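# Cap the LC fibre plug and rest it in the cable manager

## Task

Seat the dust cap completely on the LC jumper's plug, then leave the plug lying about level inside one ring of the cable manager below the switch. Only the cap may ever contact the plug's exposed tips. Do not kink or crush the jumper's cord, do not tug hard on its far end, and do not leave a sharp bend in it. The robot must not topple or finish leaning, or the task fails.

## Robot and tools

Robot: an omnidirectional base with a column about 1.7 m high. A carriage rides up and down it (lift_m, 0 to 1 m) and carries two identical six-joint arms, each ending in a two-finger gripper. Arm bases sit about 0.57 m + lift_m above the floor; carriage parts hang about 0.15 m lower. A hand reaches 0.78 m from its shoulder but only about 0.38 m below its arm base. Parked joints 1 to 6 are 0, 0.05, 0.05, 1.45, 0, 0. Cameras: carriage_camera (forward, tilted about 20 degrees down), left_wrist_camera and right_wrist_camera (looking beyond the fingertips). Wrist camera mounts stick out up to 0.14 m to one side.

Frames: the base frame has its origin on the floor under the base centre, x forward, y left, z up, in metres. The left_hand and right_hand readings are the point between the finger pads in this frame, with quat_wxyz giving orientation (hand z along the fingers, y the opening direction). The odometry frame is the base frame at the start of the scene; base_odometry counts wheel turns only, so slip shows as travel, and heading is in rad, left positive, -3.142 to 3.142. Hand readings tend to sit above the true hand, especially at long reach.

move: performs one action and returns state plus requested images. Arguments:
- base: an offset from where the base last reported itself, holding exactly one key: translate_m (metres, forward positive, -2 to 2), strafe_m (metres, left positive, -2 to 2) or rotate_rad (radians, counter-clockwise positive, -6.3 to 6.3).
- joints: one flat object for both arms, keyed by name, each value an absolute target: lift_m (m, 0 to 1); left_joint1_rad..left_joint6_rad and right_joint1_rad..right_joint6_rad (rad); left_gripper_m, right_gripper_m (pad gap in m, 0 to 0.093). Joint ranges: joint1 -2.617 to 3.054 (0 forward, positive turns left); joint2 0 to 3.141 (0 upper arm back and level, 1.57 upright, 3.14 forward level); joint3 0 to 3.141 (0 folded, 3.14 straight); joint4 -1.57 to 1.57 (positive lifts fingertips); joint5 -1.57 to 1.57 (positive swings fingertips right); joint6 -2.094 to 2.094 (roll, positive clockwise seen from forearm). Omitted joints keep their old target.
- speeds: top speeds for this action only: translate_m and strafe_m 0.02 to 0.5 m/s, rotate_rad 0.05 to 1.57 rad/s, lift_m 0.08 to 0.27 m/s (default 0.25).
- min_time_s: 0.1 to 8 s, the shortest duration for each arm and gripper motion. Values of 2 or more make paths straighter; too short a value makes the arm faster and may overshoot.
- cameras: list of camera names or ["all"]; [] for none; omitted means all only when no action is given.
- blocking: true (default) returns when everything is at rest; false returns within about 0.5 s while motion continues.
Actions end after at most 14 s (time_out). A call with no action just reports.

wait(seconds 0 to 10, cameras): lets time pass without new commands; returns early if earlier moves have settled. stop(cameras): brakes all running motions; braked parts may keep pressing on what they touch. zoom_image(camera, region [x0, y0, x1, y1] in pixels, origin top-left, at most 504 by 504): a closer look at that camera's latest image. read_manual(section "licences"): licence texts only. finished_scene(scene: this scene's number) ends the scene irreversibly; the cap and plug must stay in place without the robot.

Result lines: base_status and joint_status report done, moving, off_target (resting short of target, maybe still pushing), contact_stop or time_out (target dropped, holding where it stopped), not_followed (command withheld because arms would come too close), limit_stop_at_motor_heat. After an unplanned stop or a refused call, the remaining move, wait and finished_scene calls in that reply are skipped. on_its_own lists things the robot did by itself. motor_effort is percent of maximum with the peak in brackets. Joint torques follow joint_positions order, joints 1 to 3 wrapping at ±28 N m. Motor temperatures list each arm's joints then its gripper. A MOTOR HOT line appears at 75 °C; at 100 °C that arm goes limp for 30 to 60 s or longer. Park arms to cool them; stretched or loaded arms heat within minutes.

Gripper readings run up to 0.003 m wider than the real gap; for a firm grip, command about 0.005 m below the part's width, and less squeeze for delicate items like the plug.

Cautions: don't knock anything out of the work area or strike fixed or heavy objects. Keep the arms from hitting or pressing each other, including fingers and wrist cameras. Avoid tipping: carriage high, stretched or loaded arms, pushing or pulling, and abrupt stops all reduce stability; a lean shows in images and in an unexplained rise of hand z. If a drive gets stuck against something, back off about 0.2 m the way you came. The base cannot sense arm contact, and arms have no contact stop, so blocked arms keep pushing and heat up. With joint 2 below 0.8, turning joint 1 outward by 0.5 or more can hit the column. Thinking time advances the scene and running moves continue meanwhile. Release parts only when they are still, and avoid drops and slams.

Each tool is called after "Emit:" in YAML: its name, and indented under it one key for each argument.

## Session

Emit:
move:

Scene clock: 0.00 s.
Joint torques (N m): no reading
Motor temperatures (°C): left_arm=[30 34 38 30 29 33 32] | right_arm=[31 36 36 30 31 30 33]
base_odometry: x=+0.000 y=+0.000 heading=+0.000
base_status: not commanded
joint_positions: lift_m=+0.300 left_joint1_rad=+0.009 left_joint2_rad=+0.037 left_joint3_rad=+0.043 left_joint4_rad=+1.440 left_joint5_rad=-0.049 left_joint6_rad=+0.018 left_gripper_m=+0.09396 right_joint1_rad=+0.000 right_joint2_rad=+0.054 right_joint3_rad=+0.056 right_joint4_rad=+1.419 right_joint5_rad=+0.010 right_joint6_rad=+0.042 right_gripper_m=+0.09396
joint_status: not commanded
motor_effort: lift_m=+35 drive_wheels=+1
left_hand: x=+0.2467 y=+0.3158 z=+1.2848 quat_wxyz=(+0.998, -0.024, +0.062, +0.015) (m; base frame)
right_hand: x=+0.2535 y=-0.3087 z=+1.2875 quat_wxyz=(+0.997, +0.006, +0.075, +0.020) (m; base frame)
pictures: carriage_camera, left_wrist_camera, right_wrist_camera
Images, in order (width x height): carriage_camera 896x504, left_wrist_camera 896x504, right_wrist_camera 896x504.

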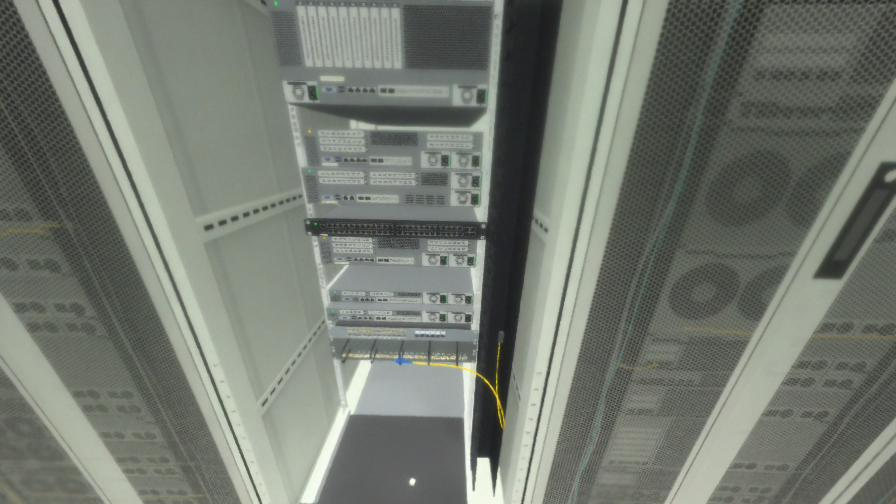

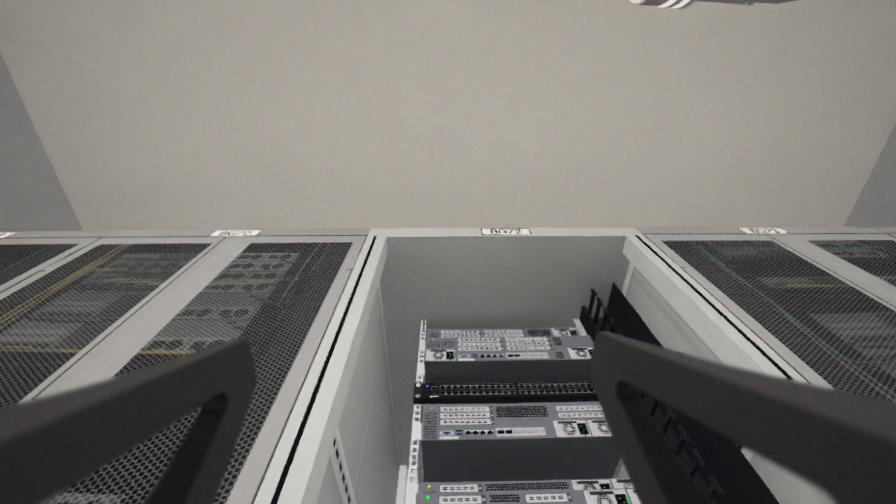

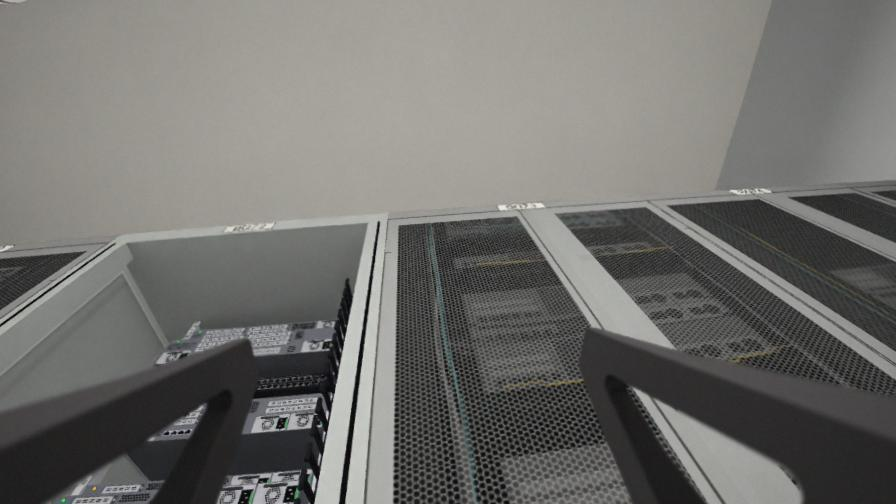

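Emit:
zoom_image:
  camera: "carriage_camera"
  region: [320, 310, 520, 440]

Emit:
zoom_image:
  camera: "carriage_camera"
  region: [290, 380, 540, 504]

Scaled by 2.520 from the camera's image (finer frame: 1280x720).

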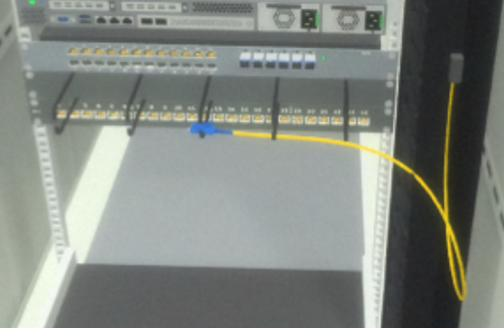

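Scaled by 2.016 from the camera's image (finer frame: 1280x720).

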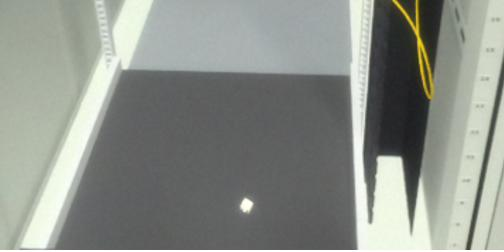

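Emit:
move:
  joints: {"lift_m": 0.05}
  cameras: ["carriage_camera"]

Emit:
zoom_image:
  camera: "carriage_camera"
  region: [280, 180, 560, 340]

Emit:
zoom_image:
  camera: "carriage_camera"
  region: [280, 340, 560, 500]

Scene clock: 23.57 s.
Joint torques (N m): left_arm=[0.08 3.66 6.52 -0.3 0.09 0.01] | right_arm=[-0.03 3.6 5.81 -0.16 -0.02 -0.12]
move: done
base_odometry: x=+0.000 y=+0.000 heading=+0.000
base_status: not commanded
joint_positions: lift_m=+0.050 left_joint1_rad=+0.009 left_joint2_rad=+0.037 left_joint3_rad=+0.043 left_joint4_rad=+1.440 left_joint5_rad=-0.049 left_joint6_rad=+0.018 left_gripper_m=+0.09396 right_joint1_rad=+0.000 right_joint2_rad=+0.054 right_joint3_rad=+0.056 right_joint4_rad=+1.419 right_joint5_rad=+0.010 right_joint6_rad=+0.042 right_gripper_m=+0.09396
joint_status: all done
motor_effort: lift_m=+35(36) drive_wheels=-1(5)
left_hand: x=+0.2467 y=+0.3158 z=+1.0348 quat_wxyz=(+0.998, -0.024, +0.062, +0.015)
right_hand: x=+0.2535 y=-0.3087 z=+1.0375 quat_wxyz=(+0.997, +0.006, +0.075, +0.020)
Images, in order (width x height): carriage_camera 896x504.

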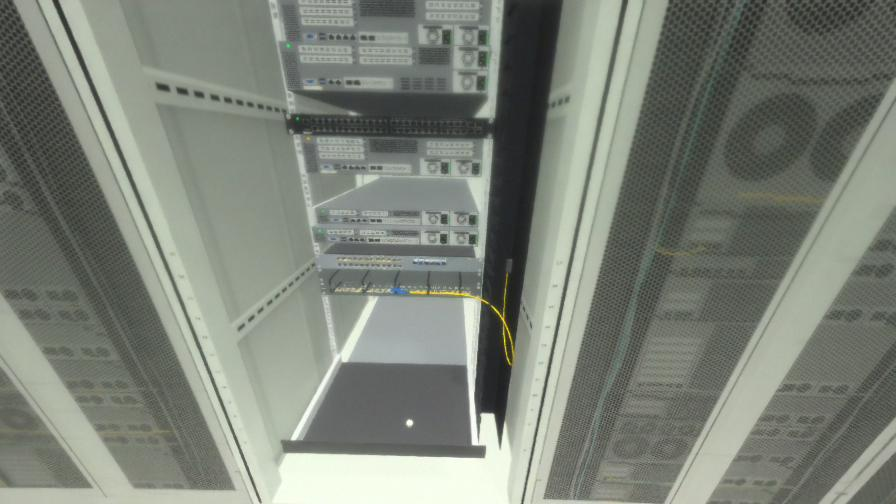

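Scaled by 1.800 from the camera's image (finer frame: 1280x720).

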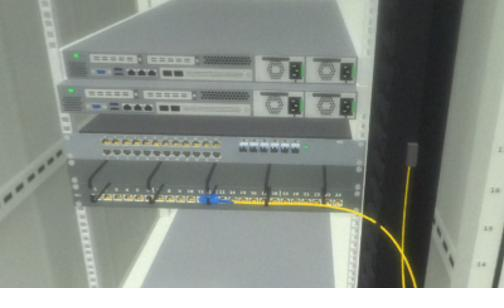

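Scaled by 1.800 from the camera's image (finer frame: 1280x720).

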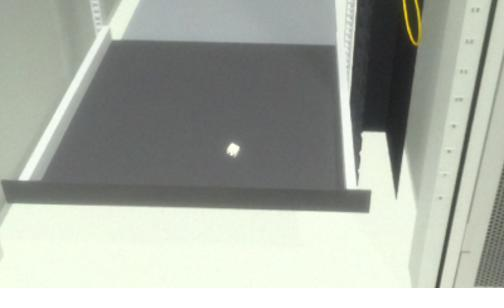

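Emit:
move:
  base: {"strafe_m": 0.1}
  joints: {"left_joint1_rad": -0.77, "left_joint2_rad": 2.057, "left_joint3_rad": 1.238, "left_joint4_rad": -0.403, "left_joint5_rad": 0, "left_joint6_rad": 0}
  min_time_s: 3
  cameras: ["carriage_camera", "left_wrist_camera"]

Emit:
zoom_image:
  camera: "left_wrist_camera"
  region: [200, 0, 700, 500]

Scene clock: 143.07 s.
Joint torques (N m): left_arm=[-0.53 -8.05 9.44 0.88 0.16 -0.09] | right_arm=[-0.02 3.67 5.81 -0.18 -0.02 -0.11]
Motor temperatures (°C): left_arm=[30 36 43 30 29 33 32] | right_arm=[31 37 40 30 31 30 33]
move: done
base_odometry: x=+0.000 y=+0.100 heading=+0.001
base_status: done
joint_positions: lift_m=+0.050 left_joint1_rad=-0.764 left_joint2_rad=+2.043 left_joint3_rad=+1.205 left_joint4_rad=-0.393 left_joint5_rad=-0.013 left_joint6_rad=+0.011 left_gripper_m=+0.09396 right_joint1_rad=-0.001 right_joint2_rad=+0.054 right_joint3_rad=+0.056 right_joint4_rad=+1.419 right_joint5_rad=+0.010 right_joint6_rad=+0.042 right_gripper_m=+0.09396
joint_status: all done
motor_effort: lift_m=+34(35) drive_wheels=-4(16)
left_hand: x=+0.5281 y=+0.0105 z=+0.5769 quat_wxyz=(+0.159, +0.371, +0.913, -0.056)
right_hand: x=+0.2535 y=-0.3087 z=+1.0375 quat_wxyz=(+0.997, +0.006, +0.075, +0.020)
Images, in order (width x height): carriage_camera 896x504, left_wrist_camera 896x504.

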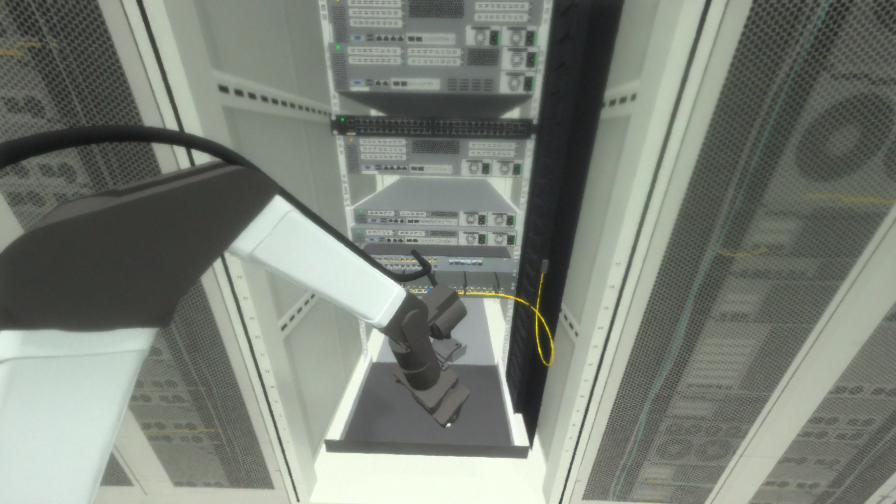

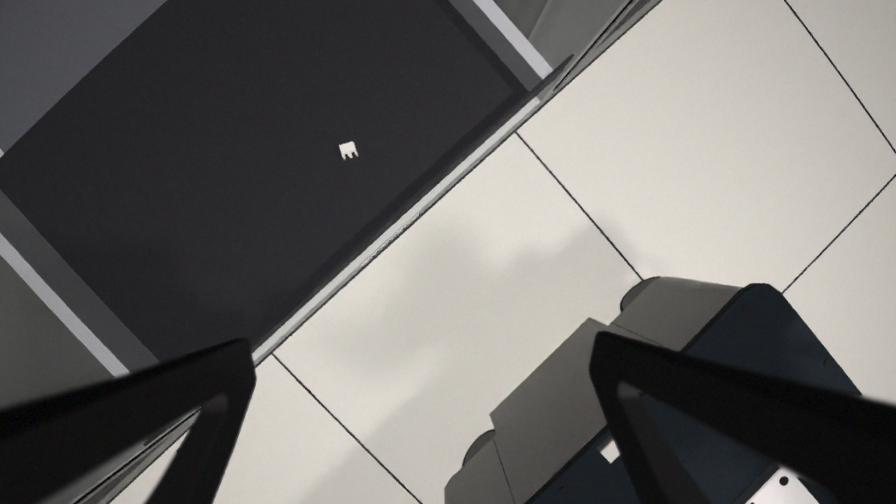

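Scaled by 1.008 from the camera's image (finer frame: 1280x720).

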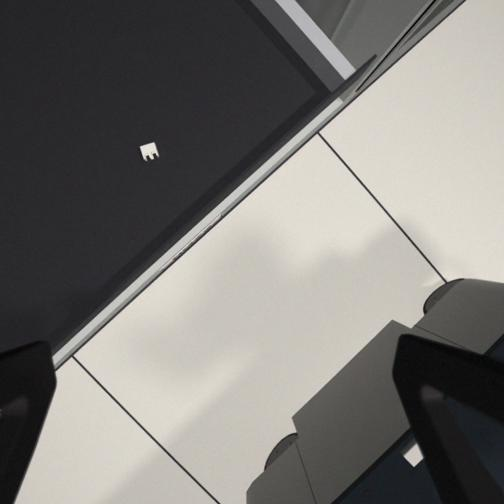

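Emit:
zoom_image:
  camera: "left_wrist_camera"
  region: [320, 125, 376, 175]

Emit:
zoom_image:
  camera: "carriage_camera"
  region: [380, 240, 560, 340]

Scaled by 9.000 from the camera's image (finer frame: 1280x720).

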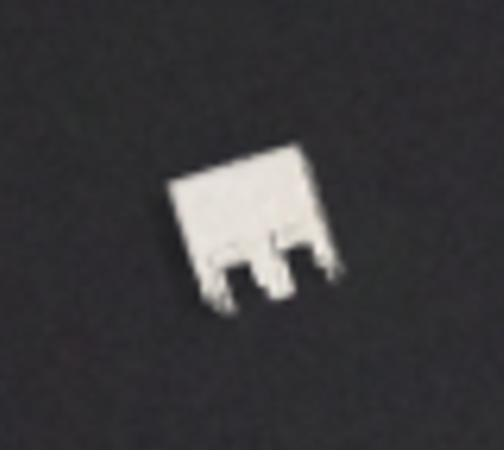

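Scaled by 2.800 from the camera's image (finer frame: 1280x720).

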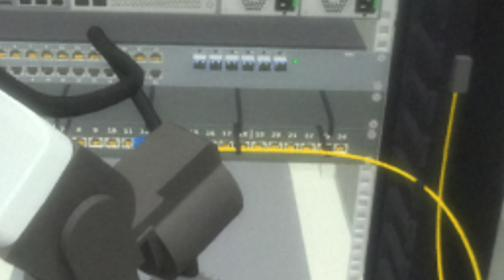

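Emit:
zoom_image:
  camera: "carriage_camera"
  region: [340, 270, 520, 450]

Scaled by 2.800 from the camera's image (finer frame: 1280x720).

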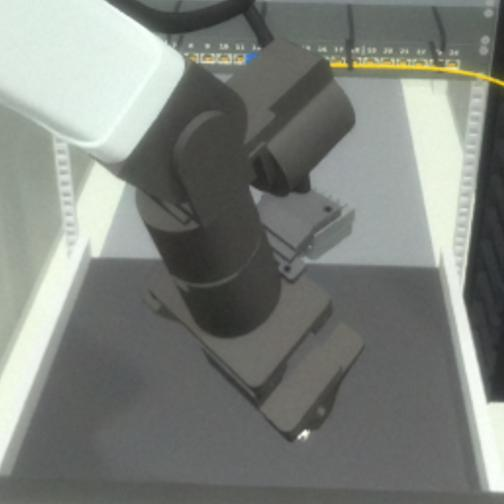

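Emit:
move:
  joints: {"left_joint1_rad": -0.648, "left_joint2_rad": 2.486, "left_joint3_rad": 1.475, "left_joint4_rad": -0.209, "left_joint5_rad": 0, "left_joint6_rad": 0}
  min_time_s: 1.5
  cameras: ["carriage_camera", "left_wrist_camera"]

Emit:
zoom_image:
  camera: "left_wrist_camera"
  region: [370, 150, 530, 310]

Scene clock: 234.93 s.
Joint torques (N m): left_arm=[0.61 -9.99 8.43 1.07 0.15 -0.1] | right_arm=[-0.02 3.67 5.78 -0.18 -0.02 -0.11]
Motor temperatures (°C): left_arm=[29 42 47 32 29 33 32] | right_arm=[31 36 40 30 31 30 33]
move: done
base_odometry: x=+0.000 y=+0.100 heading=+0.001
base_status: not commanded
joint_positions: lift_m=+0.050 left_joint1_rad=-0.655 left_joint2_rad=+2.469 left_joint3_rad=+1.445 left_joint4_rad=-0.225 left_joint5_rad=-0.011 left_joint6_rad=+0.011 left_gripper_m=+0.09396 right_joint1_rad=-0.001 right_joint2_rad=+0.054 right_joint3_rad=+0.056 right_joint4_rad=+1.419 right_joint5_rad=+0.010 right_joint6_rad=+0.042 right_gripper_m=+0.09396
joint_status: all done
motor_effort: lift_m=+34(35) drive_wheels=-4(6)
left_hand: x=+0.5999 y=+0.0141 z=+0.4685 quat_wxyz=(+0.153, +0.322, +0.933, -0.045)
right_hand: x=+0.2535 y=-0.3087 z=+1.0375 quat_wxyz=(+0.997, +0.006, +0.075, +0.020)
Images, in order (width x height): carriage_camera 896x504, left_wrist_camera 896x504.

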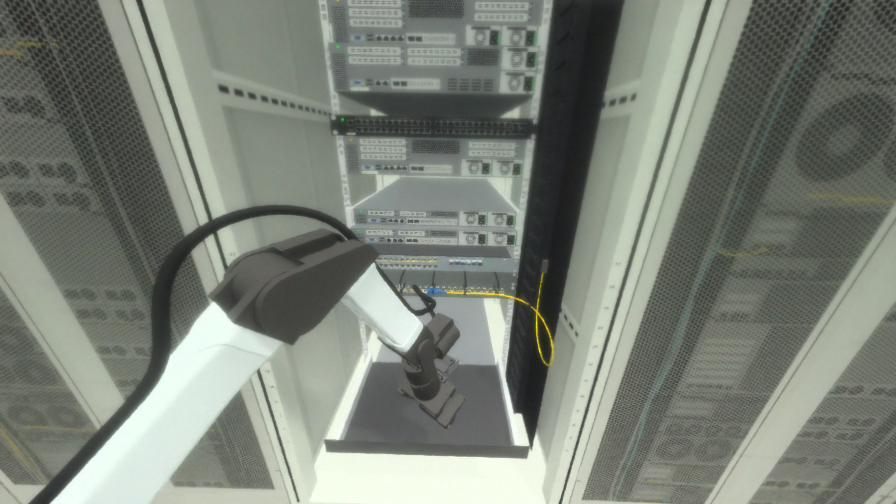

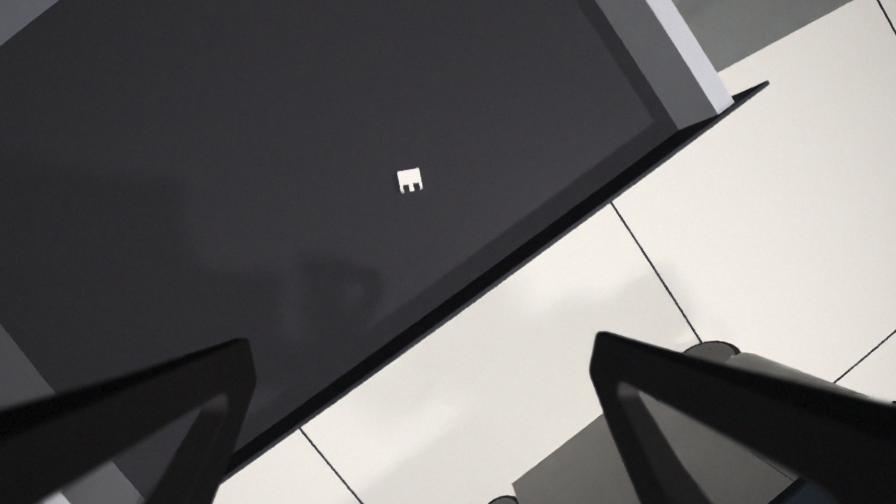

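Scaled by 3.150 from the camera's image (finer frame: 1280x720).

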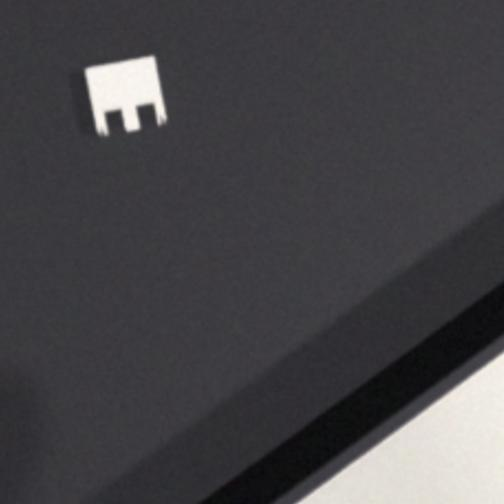

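Emit:
zoom_image:
  camera: "left_wrist_camera"
  region: [390, 160, 432, 200]

Emit:
zoom_image:
  camera: "carriage_camera"
  region: [380, 250, 500, 320]

Scaled by 12.000 from the camera's image (finer frame: 1280x720).

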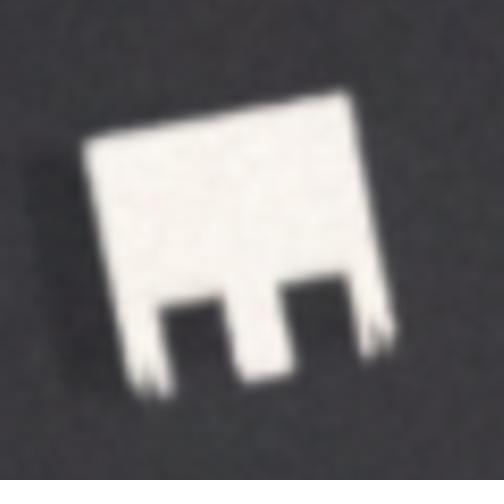

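Scaled by 4.200 from the camera's image (finer frame: 1280x720).

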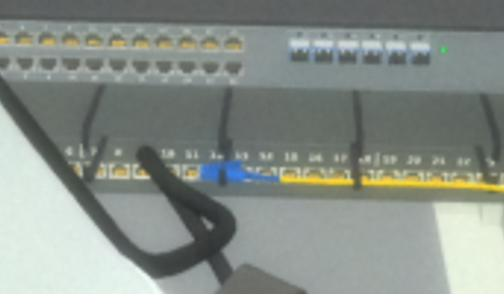

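Emit:
move:
  joints: {"lift_m": 0.0}
  cameras: ["carriage_camera", "left_wrist_camera"]

Emit:
zoom_image:
  camera: "left_wrist_camera"
  region: [384, 134, 440, 190]

Emit:
zoom_image:
  camera: "carriage_camera"
  region: [380, 240, 500, 310]

Scene clock: 256.10 s.
Joint torques (N m): left_arm=[0.64 -11.26 7.61 0.99 0.14 -0.09] | right_arm=[-0.02 3.69 5.89 -0.21 -0.02 -0.11]
move: done
base_odometry: x=+0.000 y=+0.100 heading=+0.001
base_status: not commanded
joint_positions: lift_m=+0.001 left_joint1_rad=-0.655 left_joint2_rad=+2.484 left_joint3_rad=+1.454 left_joint4_rad=-0.215 left_joint5_rad=-0.010 left_joint6_rad=+0.011 left_gripper_m=+0.09396 right_joint1_rad=-0.001 right_joint2_rad=+0.054 right_joint3_rad=+0.056 right_joint4_rad=+1.419 right_joint5_rad=+0.010 right_joint6_rad=+0.042 right_gripper_m=+0.09396
joint_status: all done
motor_effort: lift_m=+35(35) drive_wheels=-1(4)
left_hand: x=+0.6017 y=+0.0124 z=+0.4153 quat_wxyz=(+0.155, +0.322, +0.933, -0.047)
right_hand: x=+0.2535 y=-0.3087 z=+0.9880 quat_wxyz=(+0.997, +0.006, +0.075, +0.020)
Images, in order (width x height): carriage_camera 896x504, left_wrist_camera 896x504.

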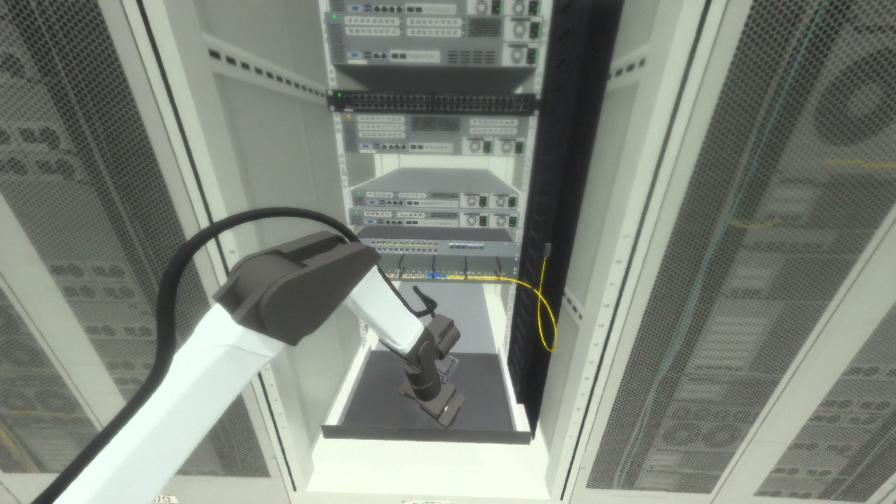

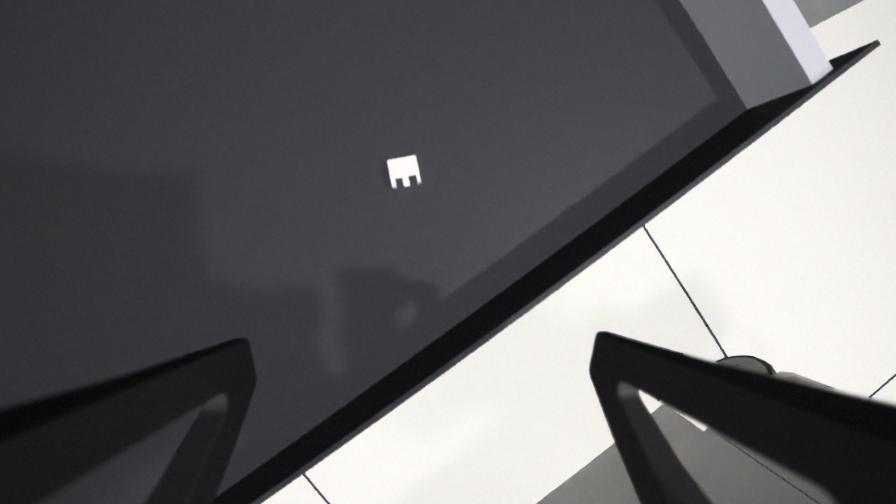

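Scaled by 9.000 from the camera's image (finer frame: 1280x720).

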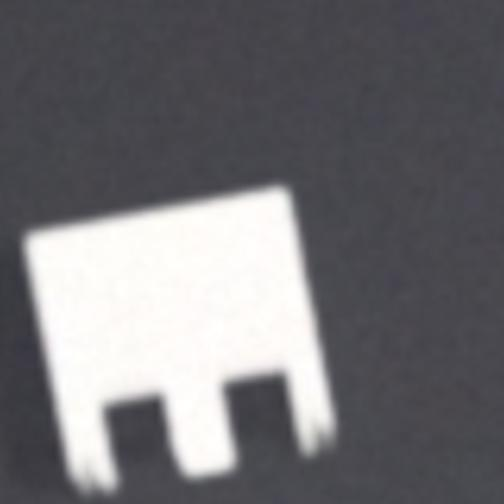

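Scaled by 4.200 from the camera's image (finer frame: 1280x720).

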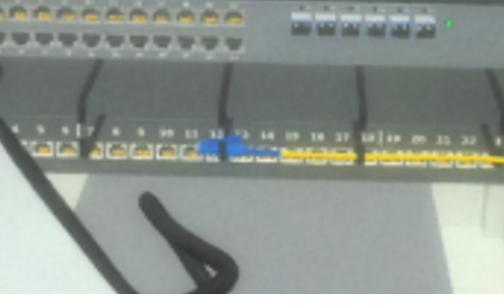

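Emit:
move:
  base: {"translate_m": 0.07}
  speeds: {"translate_m": 0.08}
  joints: {"left_joint1_rad": -0.7186, "left_joint2_rad": 2.6877, "left_joint3_rad": 1.8736, "left_joint4_rad": -0.6359, "left_joint5_rad": 0, "left_joint6_rad": -0.249, "left_gripper_m": 0.04, "right_joint1_rad": 0.292, "right_joint2_rad": 1.594, "right_joint3_rad": 0.36, "right_joint4_rad": 1.234, "right_joint5_rad": -0.458, "right_joint6_rad": 0}
  min_time_s: 2.5
  cameras: ["all"]

Emit:
zoom_image:
  camera: "left_wrist_camera"
  region: [300, 100, 600, 400]

Emit:
zoom_image:
  camera: "right_wrist_camera"
  region: [350, 150, 550, 350]

Scene clock: 316.57 s.
Joint torques (N m): left_arm=[-0.62 -10.99 8.96 0.38 0.11 -0.09] | right_arm=[0.57 -4.52 6.91 2.38 -0.13 -0.23]
Motor temperatures (°C): left_arm=[29 53 49 32 29 33 32] | right_arm=[31 36 41 30 31 30 33]
move: done
base_odometry: x=+0.070 y=+0.100 heading=+0.001
base_status: done
joint_positions: lift_m=+0.001 left_joint1_rad=-0.711 left_joint2_rad=+2.668 left_joint3_rad=+1.842 left_joint4_rad=-0.625 left_joint5_rad=-0.009 left_joint6_rad=-0.237 left_gripper_m=+0.04013 right_joint1_rad=+0.286 right_joint2_rad=+1.583 right_joint3_rad=+0.340 right_joint4_rad=+1.247 right_joint5_rad=-0.448 right_joint6_rad=+0.010 right_gripper_m=+0.09396
joint_status: all done
motor_effort: lift_m=+34(35) drive_wheels=-5(10)
left_hand: x=+0.5912 y=-0.0144 z=+0.4026 quat_wxyz=(+0.055, +0.234, +0.970, -0.023)
right_hand: x=+0.5679 y=-0.1248 z=+0.7204 quat_wxyz=(+0.660, -0.250, +0.660, +0.257)
pictures: carriage_camera, left_wrist_camera, right_wrist_camera
Images, in order (width x height): carriage_camera 896x504, left_wrist_camera 896x504, right_wrist_camera 896x504.

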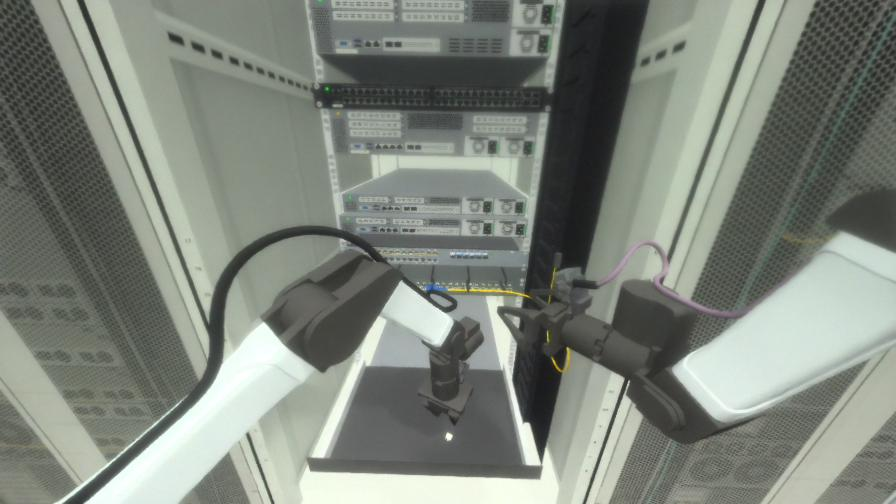

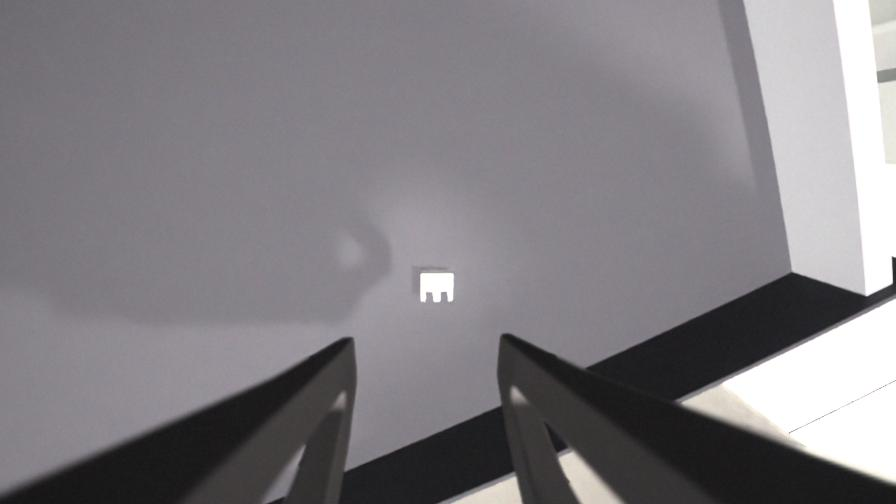

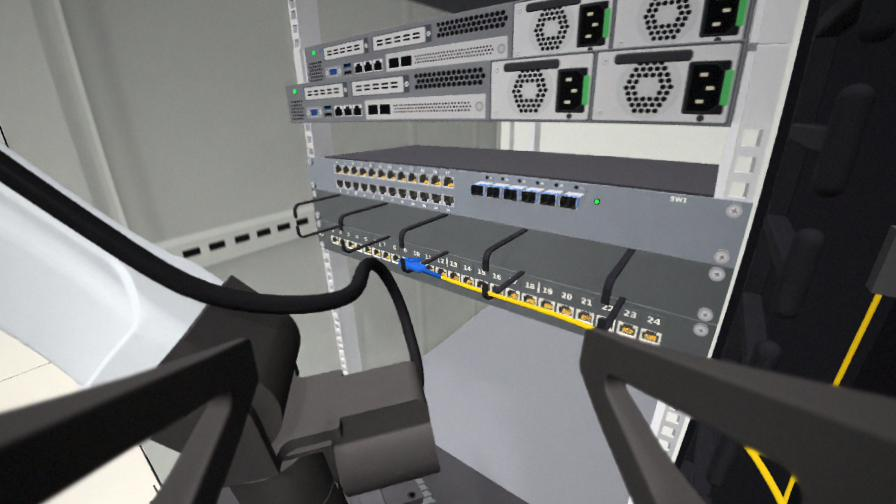

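Scaled by 1.680 from the camera's image (finer frame: 1280x720).

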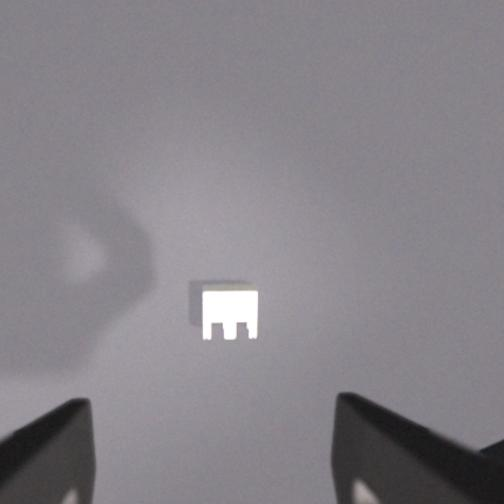

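Scaled by 2.520 from the camera's image (finer frame: 1280x720).

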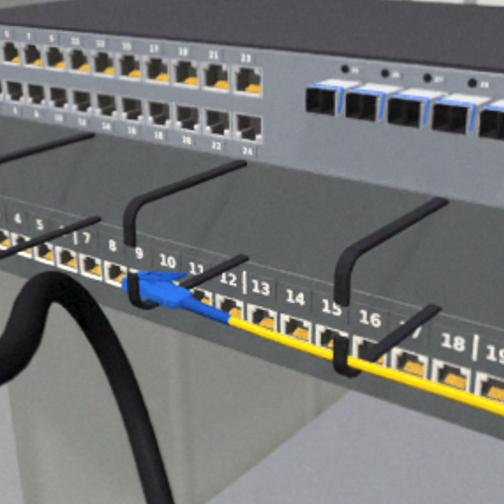

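Emit:
zoom_image:
  camera: "right_wrist_camera"
  region: [390, 235, 460, 295]

Emit:
zoom_image:
  camera: "left_wrist_camera"
  region: [408, 260, 464, 310]

Scaled by 7.200 from the camera's image (finer frame: 1280x720).

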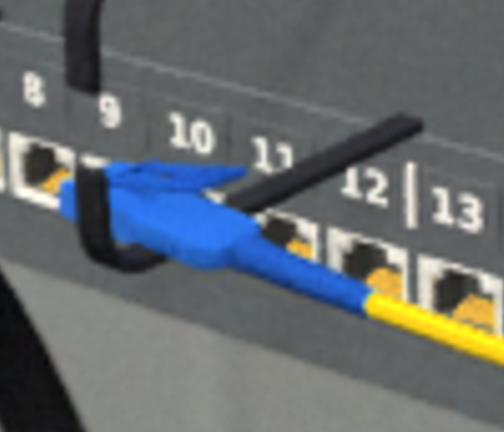

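Scaled by 9.000 from the camera's image (finer frame: 1280x720).

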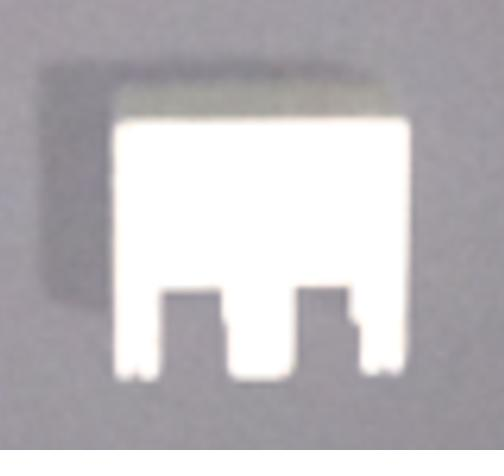

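Emit:
move:
  joints: {"lift_m": 0.1, "left_joint1_rad": -0.7245, "left_joint2_rad": 3.052, "left_joint3_rad": 2.195, "left_joint4_rad": -0.643, "left_joint5_rad": 0.009, "left_joint6_rad": -0.258}
  min_time_s: 1.0
  cameras: ["left_wrist_camera", "right_wrist_camera"]

Emit:
zoom_image:
  camera: "left_wrist_camera"
  region: [340, 240, 540, 400]

Emit:
zoom_image:
  camera: "right_wrist_camera"
  region: [380, 280, 470, 370]

Scene clock: 465.57 s.
Joint torques (N m): left_arm=[-0.64 -12.68 8.27 0.33 0.16 -0.09] | right_arm=[0.57 -5.05 6.16 2.39 -0.1 -0.22]
Motor temperatures (°C): left_arm=[29 62 53 31 29 33 32] | right_arm=[31 36 42 42 31 30 33]
move: done
base_odometry: x=+0.070 y=+0.100 heading=+0.001
base_status: not commanded
joint_positions: lift_m=+0.100 left_joint1_rad=-0.716 left_joint2_rad=+3.045 left_joint3_rad=+2.167 left_joint4_rad=-0.643 left_joint5_rad=-0.004 left_joint6_rad=-0.247 left_gripper_m=+0.04013 right_joint1_rad=+0.286 right_joint2_rad=+1.588 right_joint3_rad=+0.349 right_joint4_rad=+1.247 right_joint5_rad=-0.449 right_joint6_rad=+0.009 right_gripper_m=+0.09396
joint_status: all done
motor_effort: lift_m=+35(43) drive_wheels=-3(6)
left_hand: x=+0.5911 y=-0.0193 z=+0.3950 quat_wxyz=(+0.023, +0.233, +0.972, -0.010)
right_hand: x=+0.5698 y=-0.1240 z=+0.8211 quat_wxyz=(+0.661, -0.251, +0.658, +0.257)
Images, in order (width x height): left_wrist_camera 896x504, right_wrist_camera 896x504.

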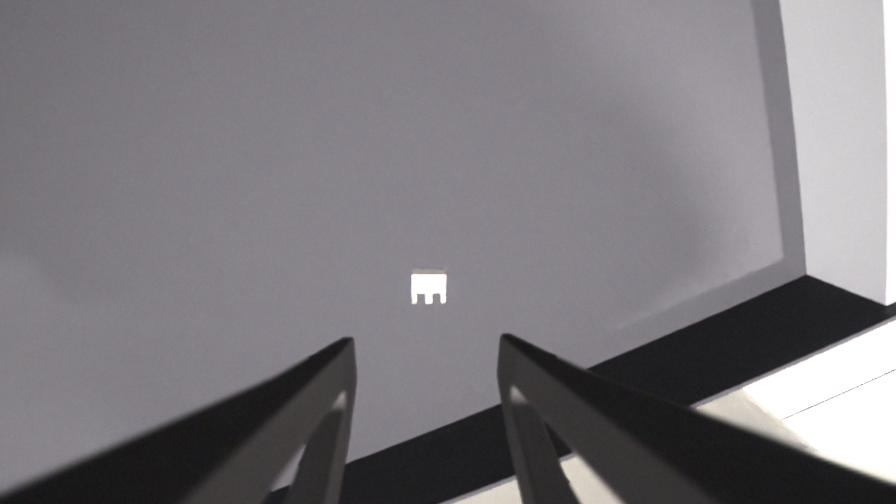

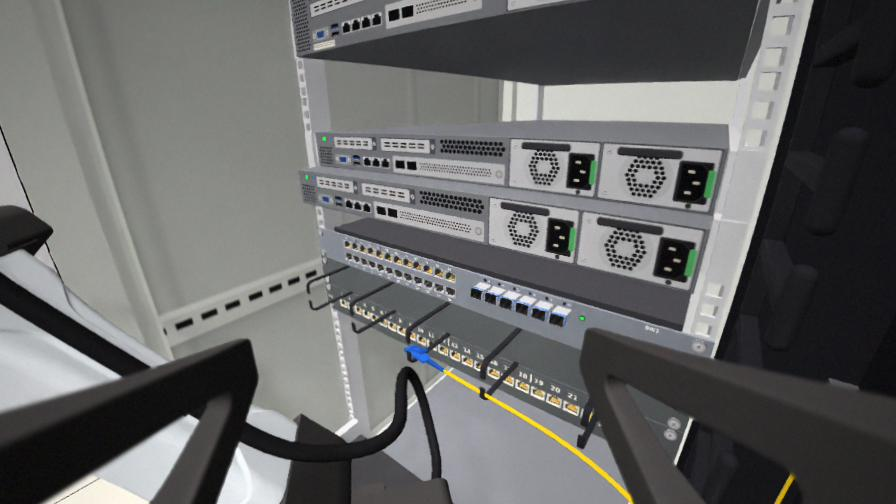

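Scaled by 2.520 from the camera's image (finer frame: 1280x720).

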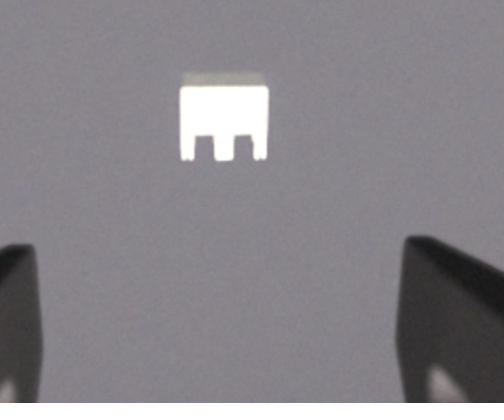

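Scaled by 5.600 from the camera's image (finer frame: 1280x720).

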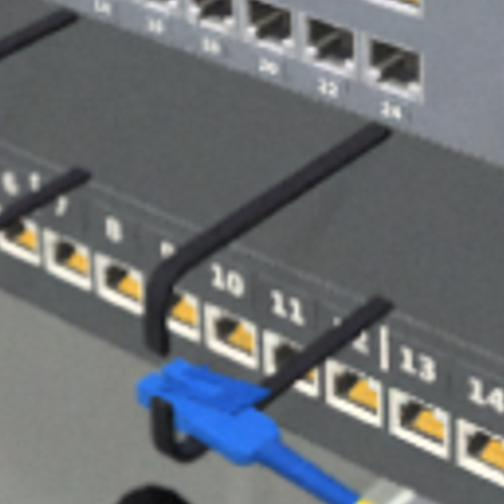

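Emit:
move:
  joints: {"left_joint2_rad": 3.094, "left_joint3_rad": 2.292, "left_joint4_rad": -0.698}
  min_time_s: 0.8

Emit:
move:
  joints: {"lift_m": 0.06}
  speeds: {"lift_m": 0.08}
  cameras: ["left_wrist_camera"]

Emit:
zoom_image:
  camera: "left_wrist_camera"
  region: [340, 280, 520, 420]

Scene clock: 488.53 s.
Joint torques (N m): left_arm=[-0.64 -11.85 8.84 0.26 0.16 -0.09] | right_arm=[0.57 -5.12 6.19 2.39 -0.1 -0.21]
Motor temperatures (°C): left_arm=[29 61 53 31 29 33 32] | right_arm=[31 36 43 43 31 30 33]
move: done
base_odometry: x=+0.070 y=+0.100 heading=+0.001
base_status: not commanded
joint_positions: lift_m=+0.100 left_joint1_rad=-0.716 left_joint2_rad=+3.075 left_joint3_rad=+2.261 left_joint4_rad=-0.687 left_joint5_rad=-0.004 left_joint6_rad=-0.247 left_gripper_m=+0.04013 right_joint1_rad=+0.286 right_joint2_rad=+1.588 right_joint3_rad=+0.349 right_joint4_rad=+1.247 right_joint5_rad=-0.449 right_joint6_rad=+0.009 right_gripper_m=+0.09396
joint_status: all done
motor_effort: lift_m=+35(35) drive_wheels=-1(5)
left_hand: x=+0.6022 y=-0.0290 z=+0.4007 quat_wxyz=(+0.032, +0.232, +0.972, -0.014)
right_hand: x=+0.5698 y=-0.1240 z=+0.8211 quat_wxyz=(+0.661, -0.251, +0.658, +0.257)
pictures: none

Scene clock: 489.43 s.
Joint torques (N m): left_arm=[-0.64 -12.6 8.27 0.33 0.13 -0.1] | right_arm=[0.58 -5.05 6.19 2.46 -0.1 -0.22]
Motor temperatures (°C): left_arm=[29 61 52 31 29 33 32] | right_arm=[31 36 43 43 31 30 33]
move: done
base_odometry: x=+0.070 y=+0.100 heading=+0.001
base_status: not commanded
joint_positions: lift_m=+0.060 left_joint1_rad=-0.716 left_joint2_rad=+3.083 left_joint3_rad=+2.267 left_joint4_rad=-0.694 left_joint5_rad=-0.002 left_joint6_rad=-0.247 left_gripper_m=+0.04013 right_joint1_rad=+0.286 right_joint2_rad=+1.588 right_joint3_rad=+0.349 right_joint4_rad=+1.240 right_joint5_rad=-0.450 right_joint6_rad=+0.009 right_gripper_m=+0.09396
joint_status: all done
motor_effort: lift_m=+34(35) drive_wheels=-1(5)
left_hand: x=+0.6001 y=-0.0276 z=+0.3580 quat_wxyz=(+0.027, +0.232, +0.972, -0.013)
right_hand: x=+0.5697 y=-0.1239 z=+0.7794 quat_wxyz=(+0.659, -0.251, +0.661, +0.257)
Images, in order (width x height): left_wrist_camera 896x504.

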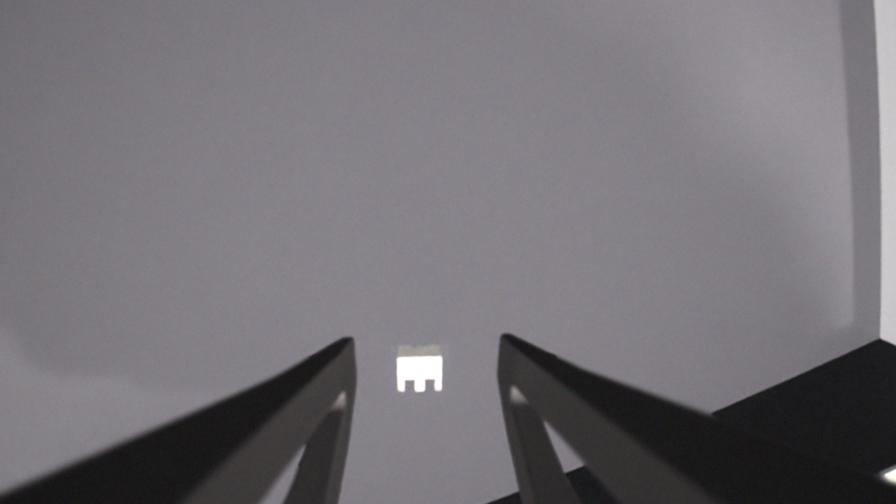

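Scaled by 2.800 from the camera's image (finer frame: 1280x720).

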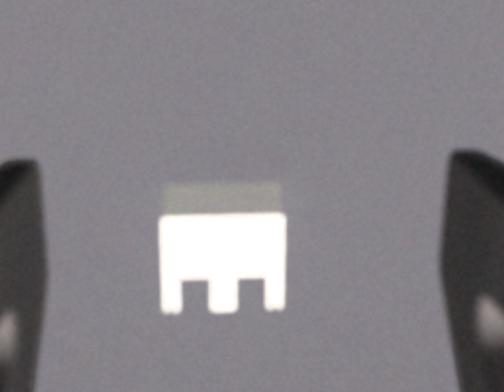

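Emit:
move:
  joints: {"left_joint2_rad": 3.079, "left_joint3_rad": 2.259, "left_joint4_rad": -0.68}
  min_time_s: 0.5

Emit:
move:
  joints: {"lift_m": 0.054}
  speeds: {"lift_m": 0.08}
  cameras: ["left_wrist_camera"]

Emit:
zoom_image:
  camera: "left_wrist_camera"
  region: [340, 300, 520, 440]

Scene clock: 510.67 s.
Joint torques (N m): left_arm=[-0.61 -13.79 5.38 0.51 0.13 -0.08] | right_arm=[0.55 -5.12 6.16 2.47 -0.1 -0.21]
Motor temperatures (°C): left_arm=[29 66 51 31 29 33 32] | right_arm=[31 36 43 46 31 30 33]
move: done
base_odometry: x=+0.070 y=+0.100 heading=+0.001
base_status: not commanded
joint_positions: lift_m=+0.060 left_joint1_rad=-0.716 left_joint2_rad=+3.083 left_joint3_rad=+2.267 left_joint4_rad=-0.694 left_joint5_rad=-0.002 left_joint6_rad=-0.247 left_gripper_m=+0.04013 right_joint1_rad=+0.286 right_joint2_rad=+1.588 right_joint3_rad=+0.349 right_joint4_rad=+1.240 right_joint5_rad=-0.450 right_joint6_rad=+0.009 right_gripper_m=+0.09396
joint_status: all done
motor_effort: lift_m=+34(34) drive_wheels=+1(4)
left_hand: x=+0.6001 y=-0.0276 z=+0.3580 quat_wxyz=(+0.027, +0.232, +0.972, -0.013)
right_hand: x=+0.5697 y=-0.1239 z=+0.7794 quat_wxyz=(+0.659, -0.251, +0.661, +0.257)
pictures: none

Scene clock: 511.13 s.
Joint torques (N m): left_arm=[-0.54 -13.89 5.59 0.44 0.13 -0.1] | right_arm=[0.62 -5.2 6.19 2.48 -0.09 -0.21]
Motor temperatures (°C): left_arm=[29 66 51 31 29 33 32] | right_arm=[31 36 43 46 31 30 33]
move: done
base_odometry: x=+0.070 y=+0.100 heading=+0.001
base_status: not commanded
joint_positions: lift_m=+0.054 left_joint1_rad=-0.716 left_joint2_rad=+3.085 left_joint3_rad=+2.264 left_joint4_rad=-0.686 left_joint5_rad=-0.002 left_joint6_rad=-0.247 left_gripper_m=+0.04013 right_joint1_rad=+0.286 right_joint2_rad=+1.589 right_joint3_rad=+0.349 right_joint4_rad=+1.239 right_joint5_rad=-0.450 right_joint6_rad=+0.009 right_gripper_m=+0.09396
joint_status: all done
motor_effort: lift_m=+35(35) drive_wheels=-2(6)
left_hand: x=+0.6004 y=-0.0280 z=+0.3507 quat_wxyz=(+0.029, +0.232, +0.972, -0.014)
right_hand: x=+0.5697 y=-0.1239 z=+0.7731 quat_wxyz=(+0.658, -0.251, +0.661, +0.257)
Images, in order (width x height): left_wrist_camera 896x504.

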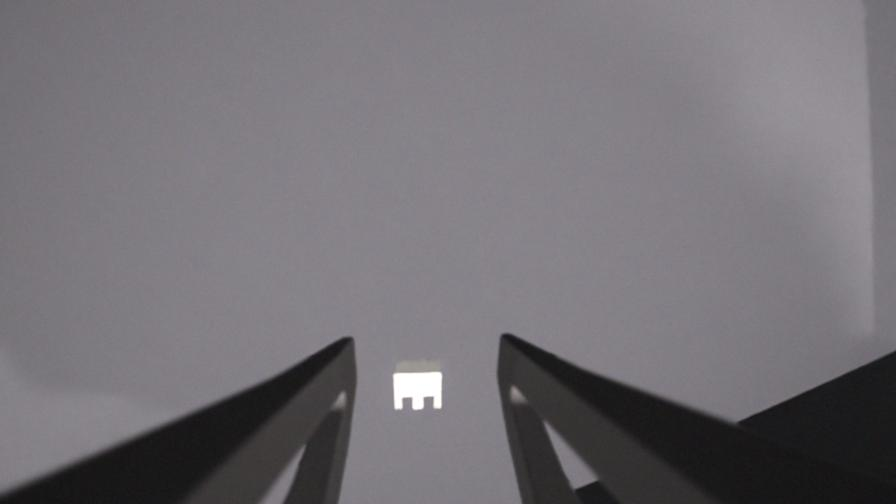

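Scaled by 2.800 from the camera's image (finer frame: 1280x720).

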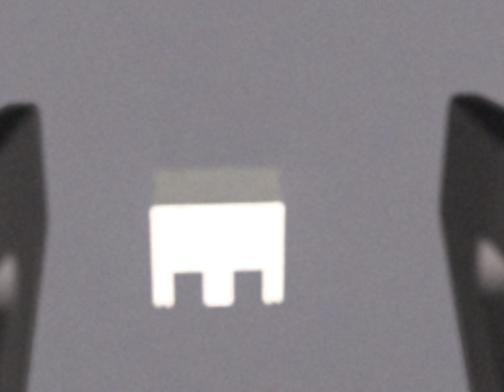

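Emit:
move:
  joints: {"left_gripper_m": 0.011}
  min_time_s: 1.0
  cameras: ["left_wrist_camera"]

Emit:
zoom_image:
  camera: "left_wrist_camera"
  region: [340, 300, 520, 440]

Scene clock: 522.87 s.
Joint torques (N m): left_arm=[-0.62 -13.87 5.63 0.44 0.13 -0.08] | right_arm=[0.57 -5.16 6.17 2.48 -0.1 -0.22]
Motor temperatures (°C): left_arm=[29 66 50 31 29 33 32] | right_arm=[31 37 43 47 31 30 33]
move: done
base_odometry: x=+0.070 y=+0.100 heading=+0.001
base_status: not commanded
joint_positions: lift_m=+0.054 left_joint1_rad=-0.716 left_joint2_rad=+3.085 left_joint3_rad=+2.264 left_joint4_rad=-0.686 left_joint5_rad=-0.002 left_joint6_rad=-0.247 left_gripper_m=+0.01113 right_joint1_rad=+0.286 right_joint2_rad=+1.589 right_joint3_rad=+0.349 right_joint4_rad=+1.239 right_joint5_rad=-0.450 right_joint6_rad=+0.009 right_gripper_m=+0.09396
joint_status: all done
motor_effort: lift_m=+35(35) drive_wheels=+3(6)
left_hand: x=+0.6004 y=-0.0280 z=+0.3507 quat_wxyz=(+0.029, +0.232, +0.972, -0.014)
right_hand: x=+0.5697 y=-0.1239 z=+0.7731 quat_wxyz=(+0.658, -0.251, +0.661, +0.257)
Images, in order (width x height): left_wrist_camera 896x504.

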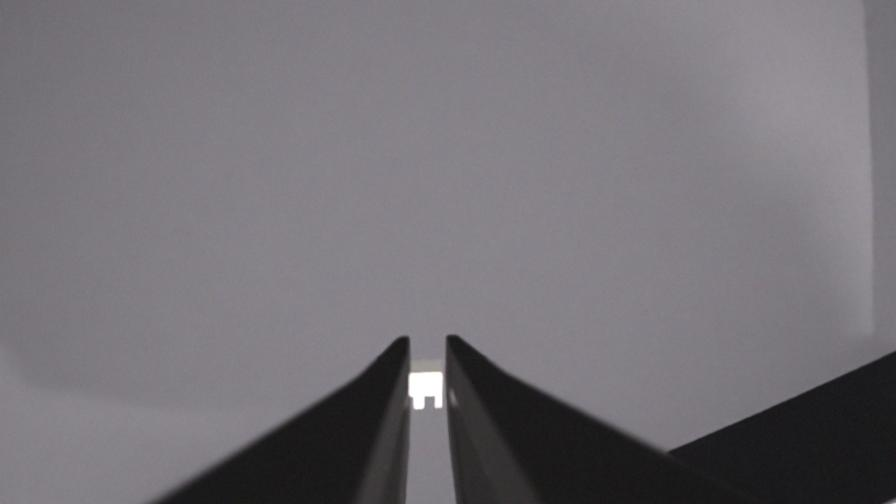

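Scaled by 2.800 from the camera's image (finer frame: 1280x720).

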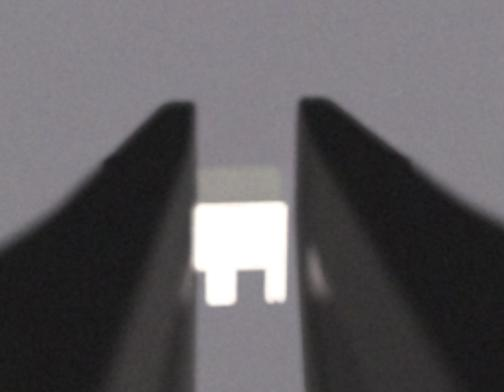

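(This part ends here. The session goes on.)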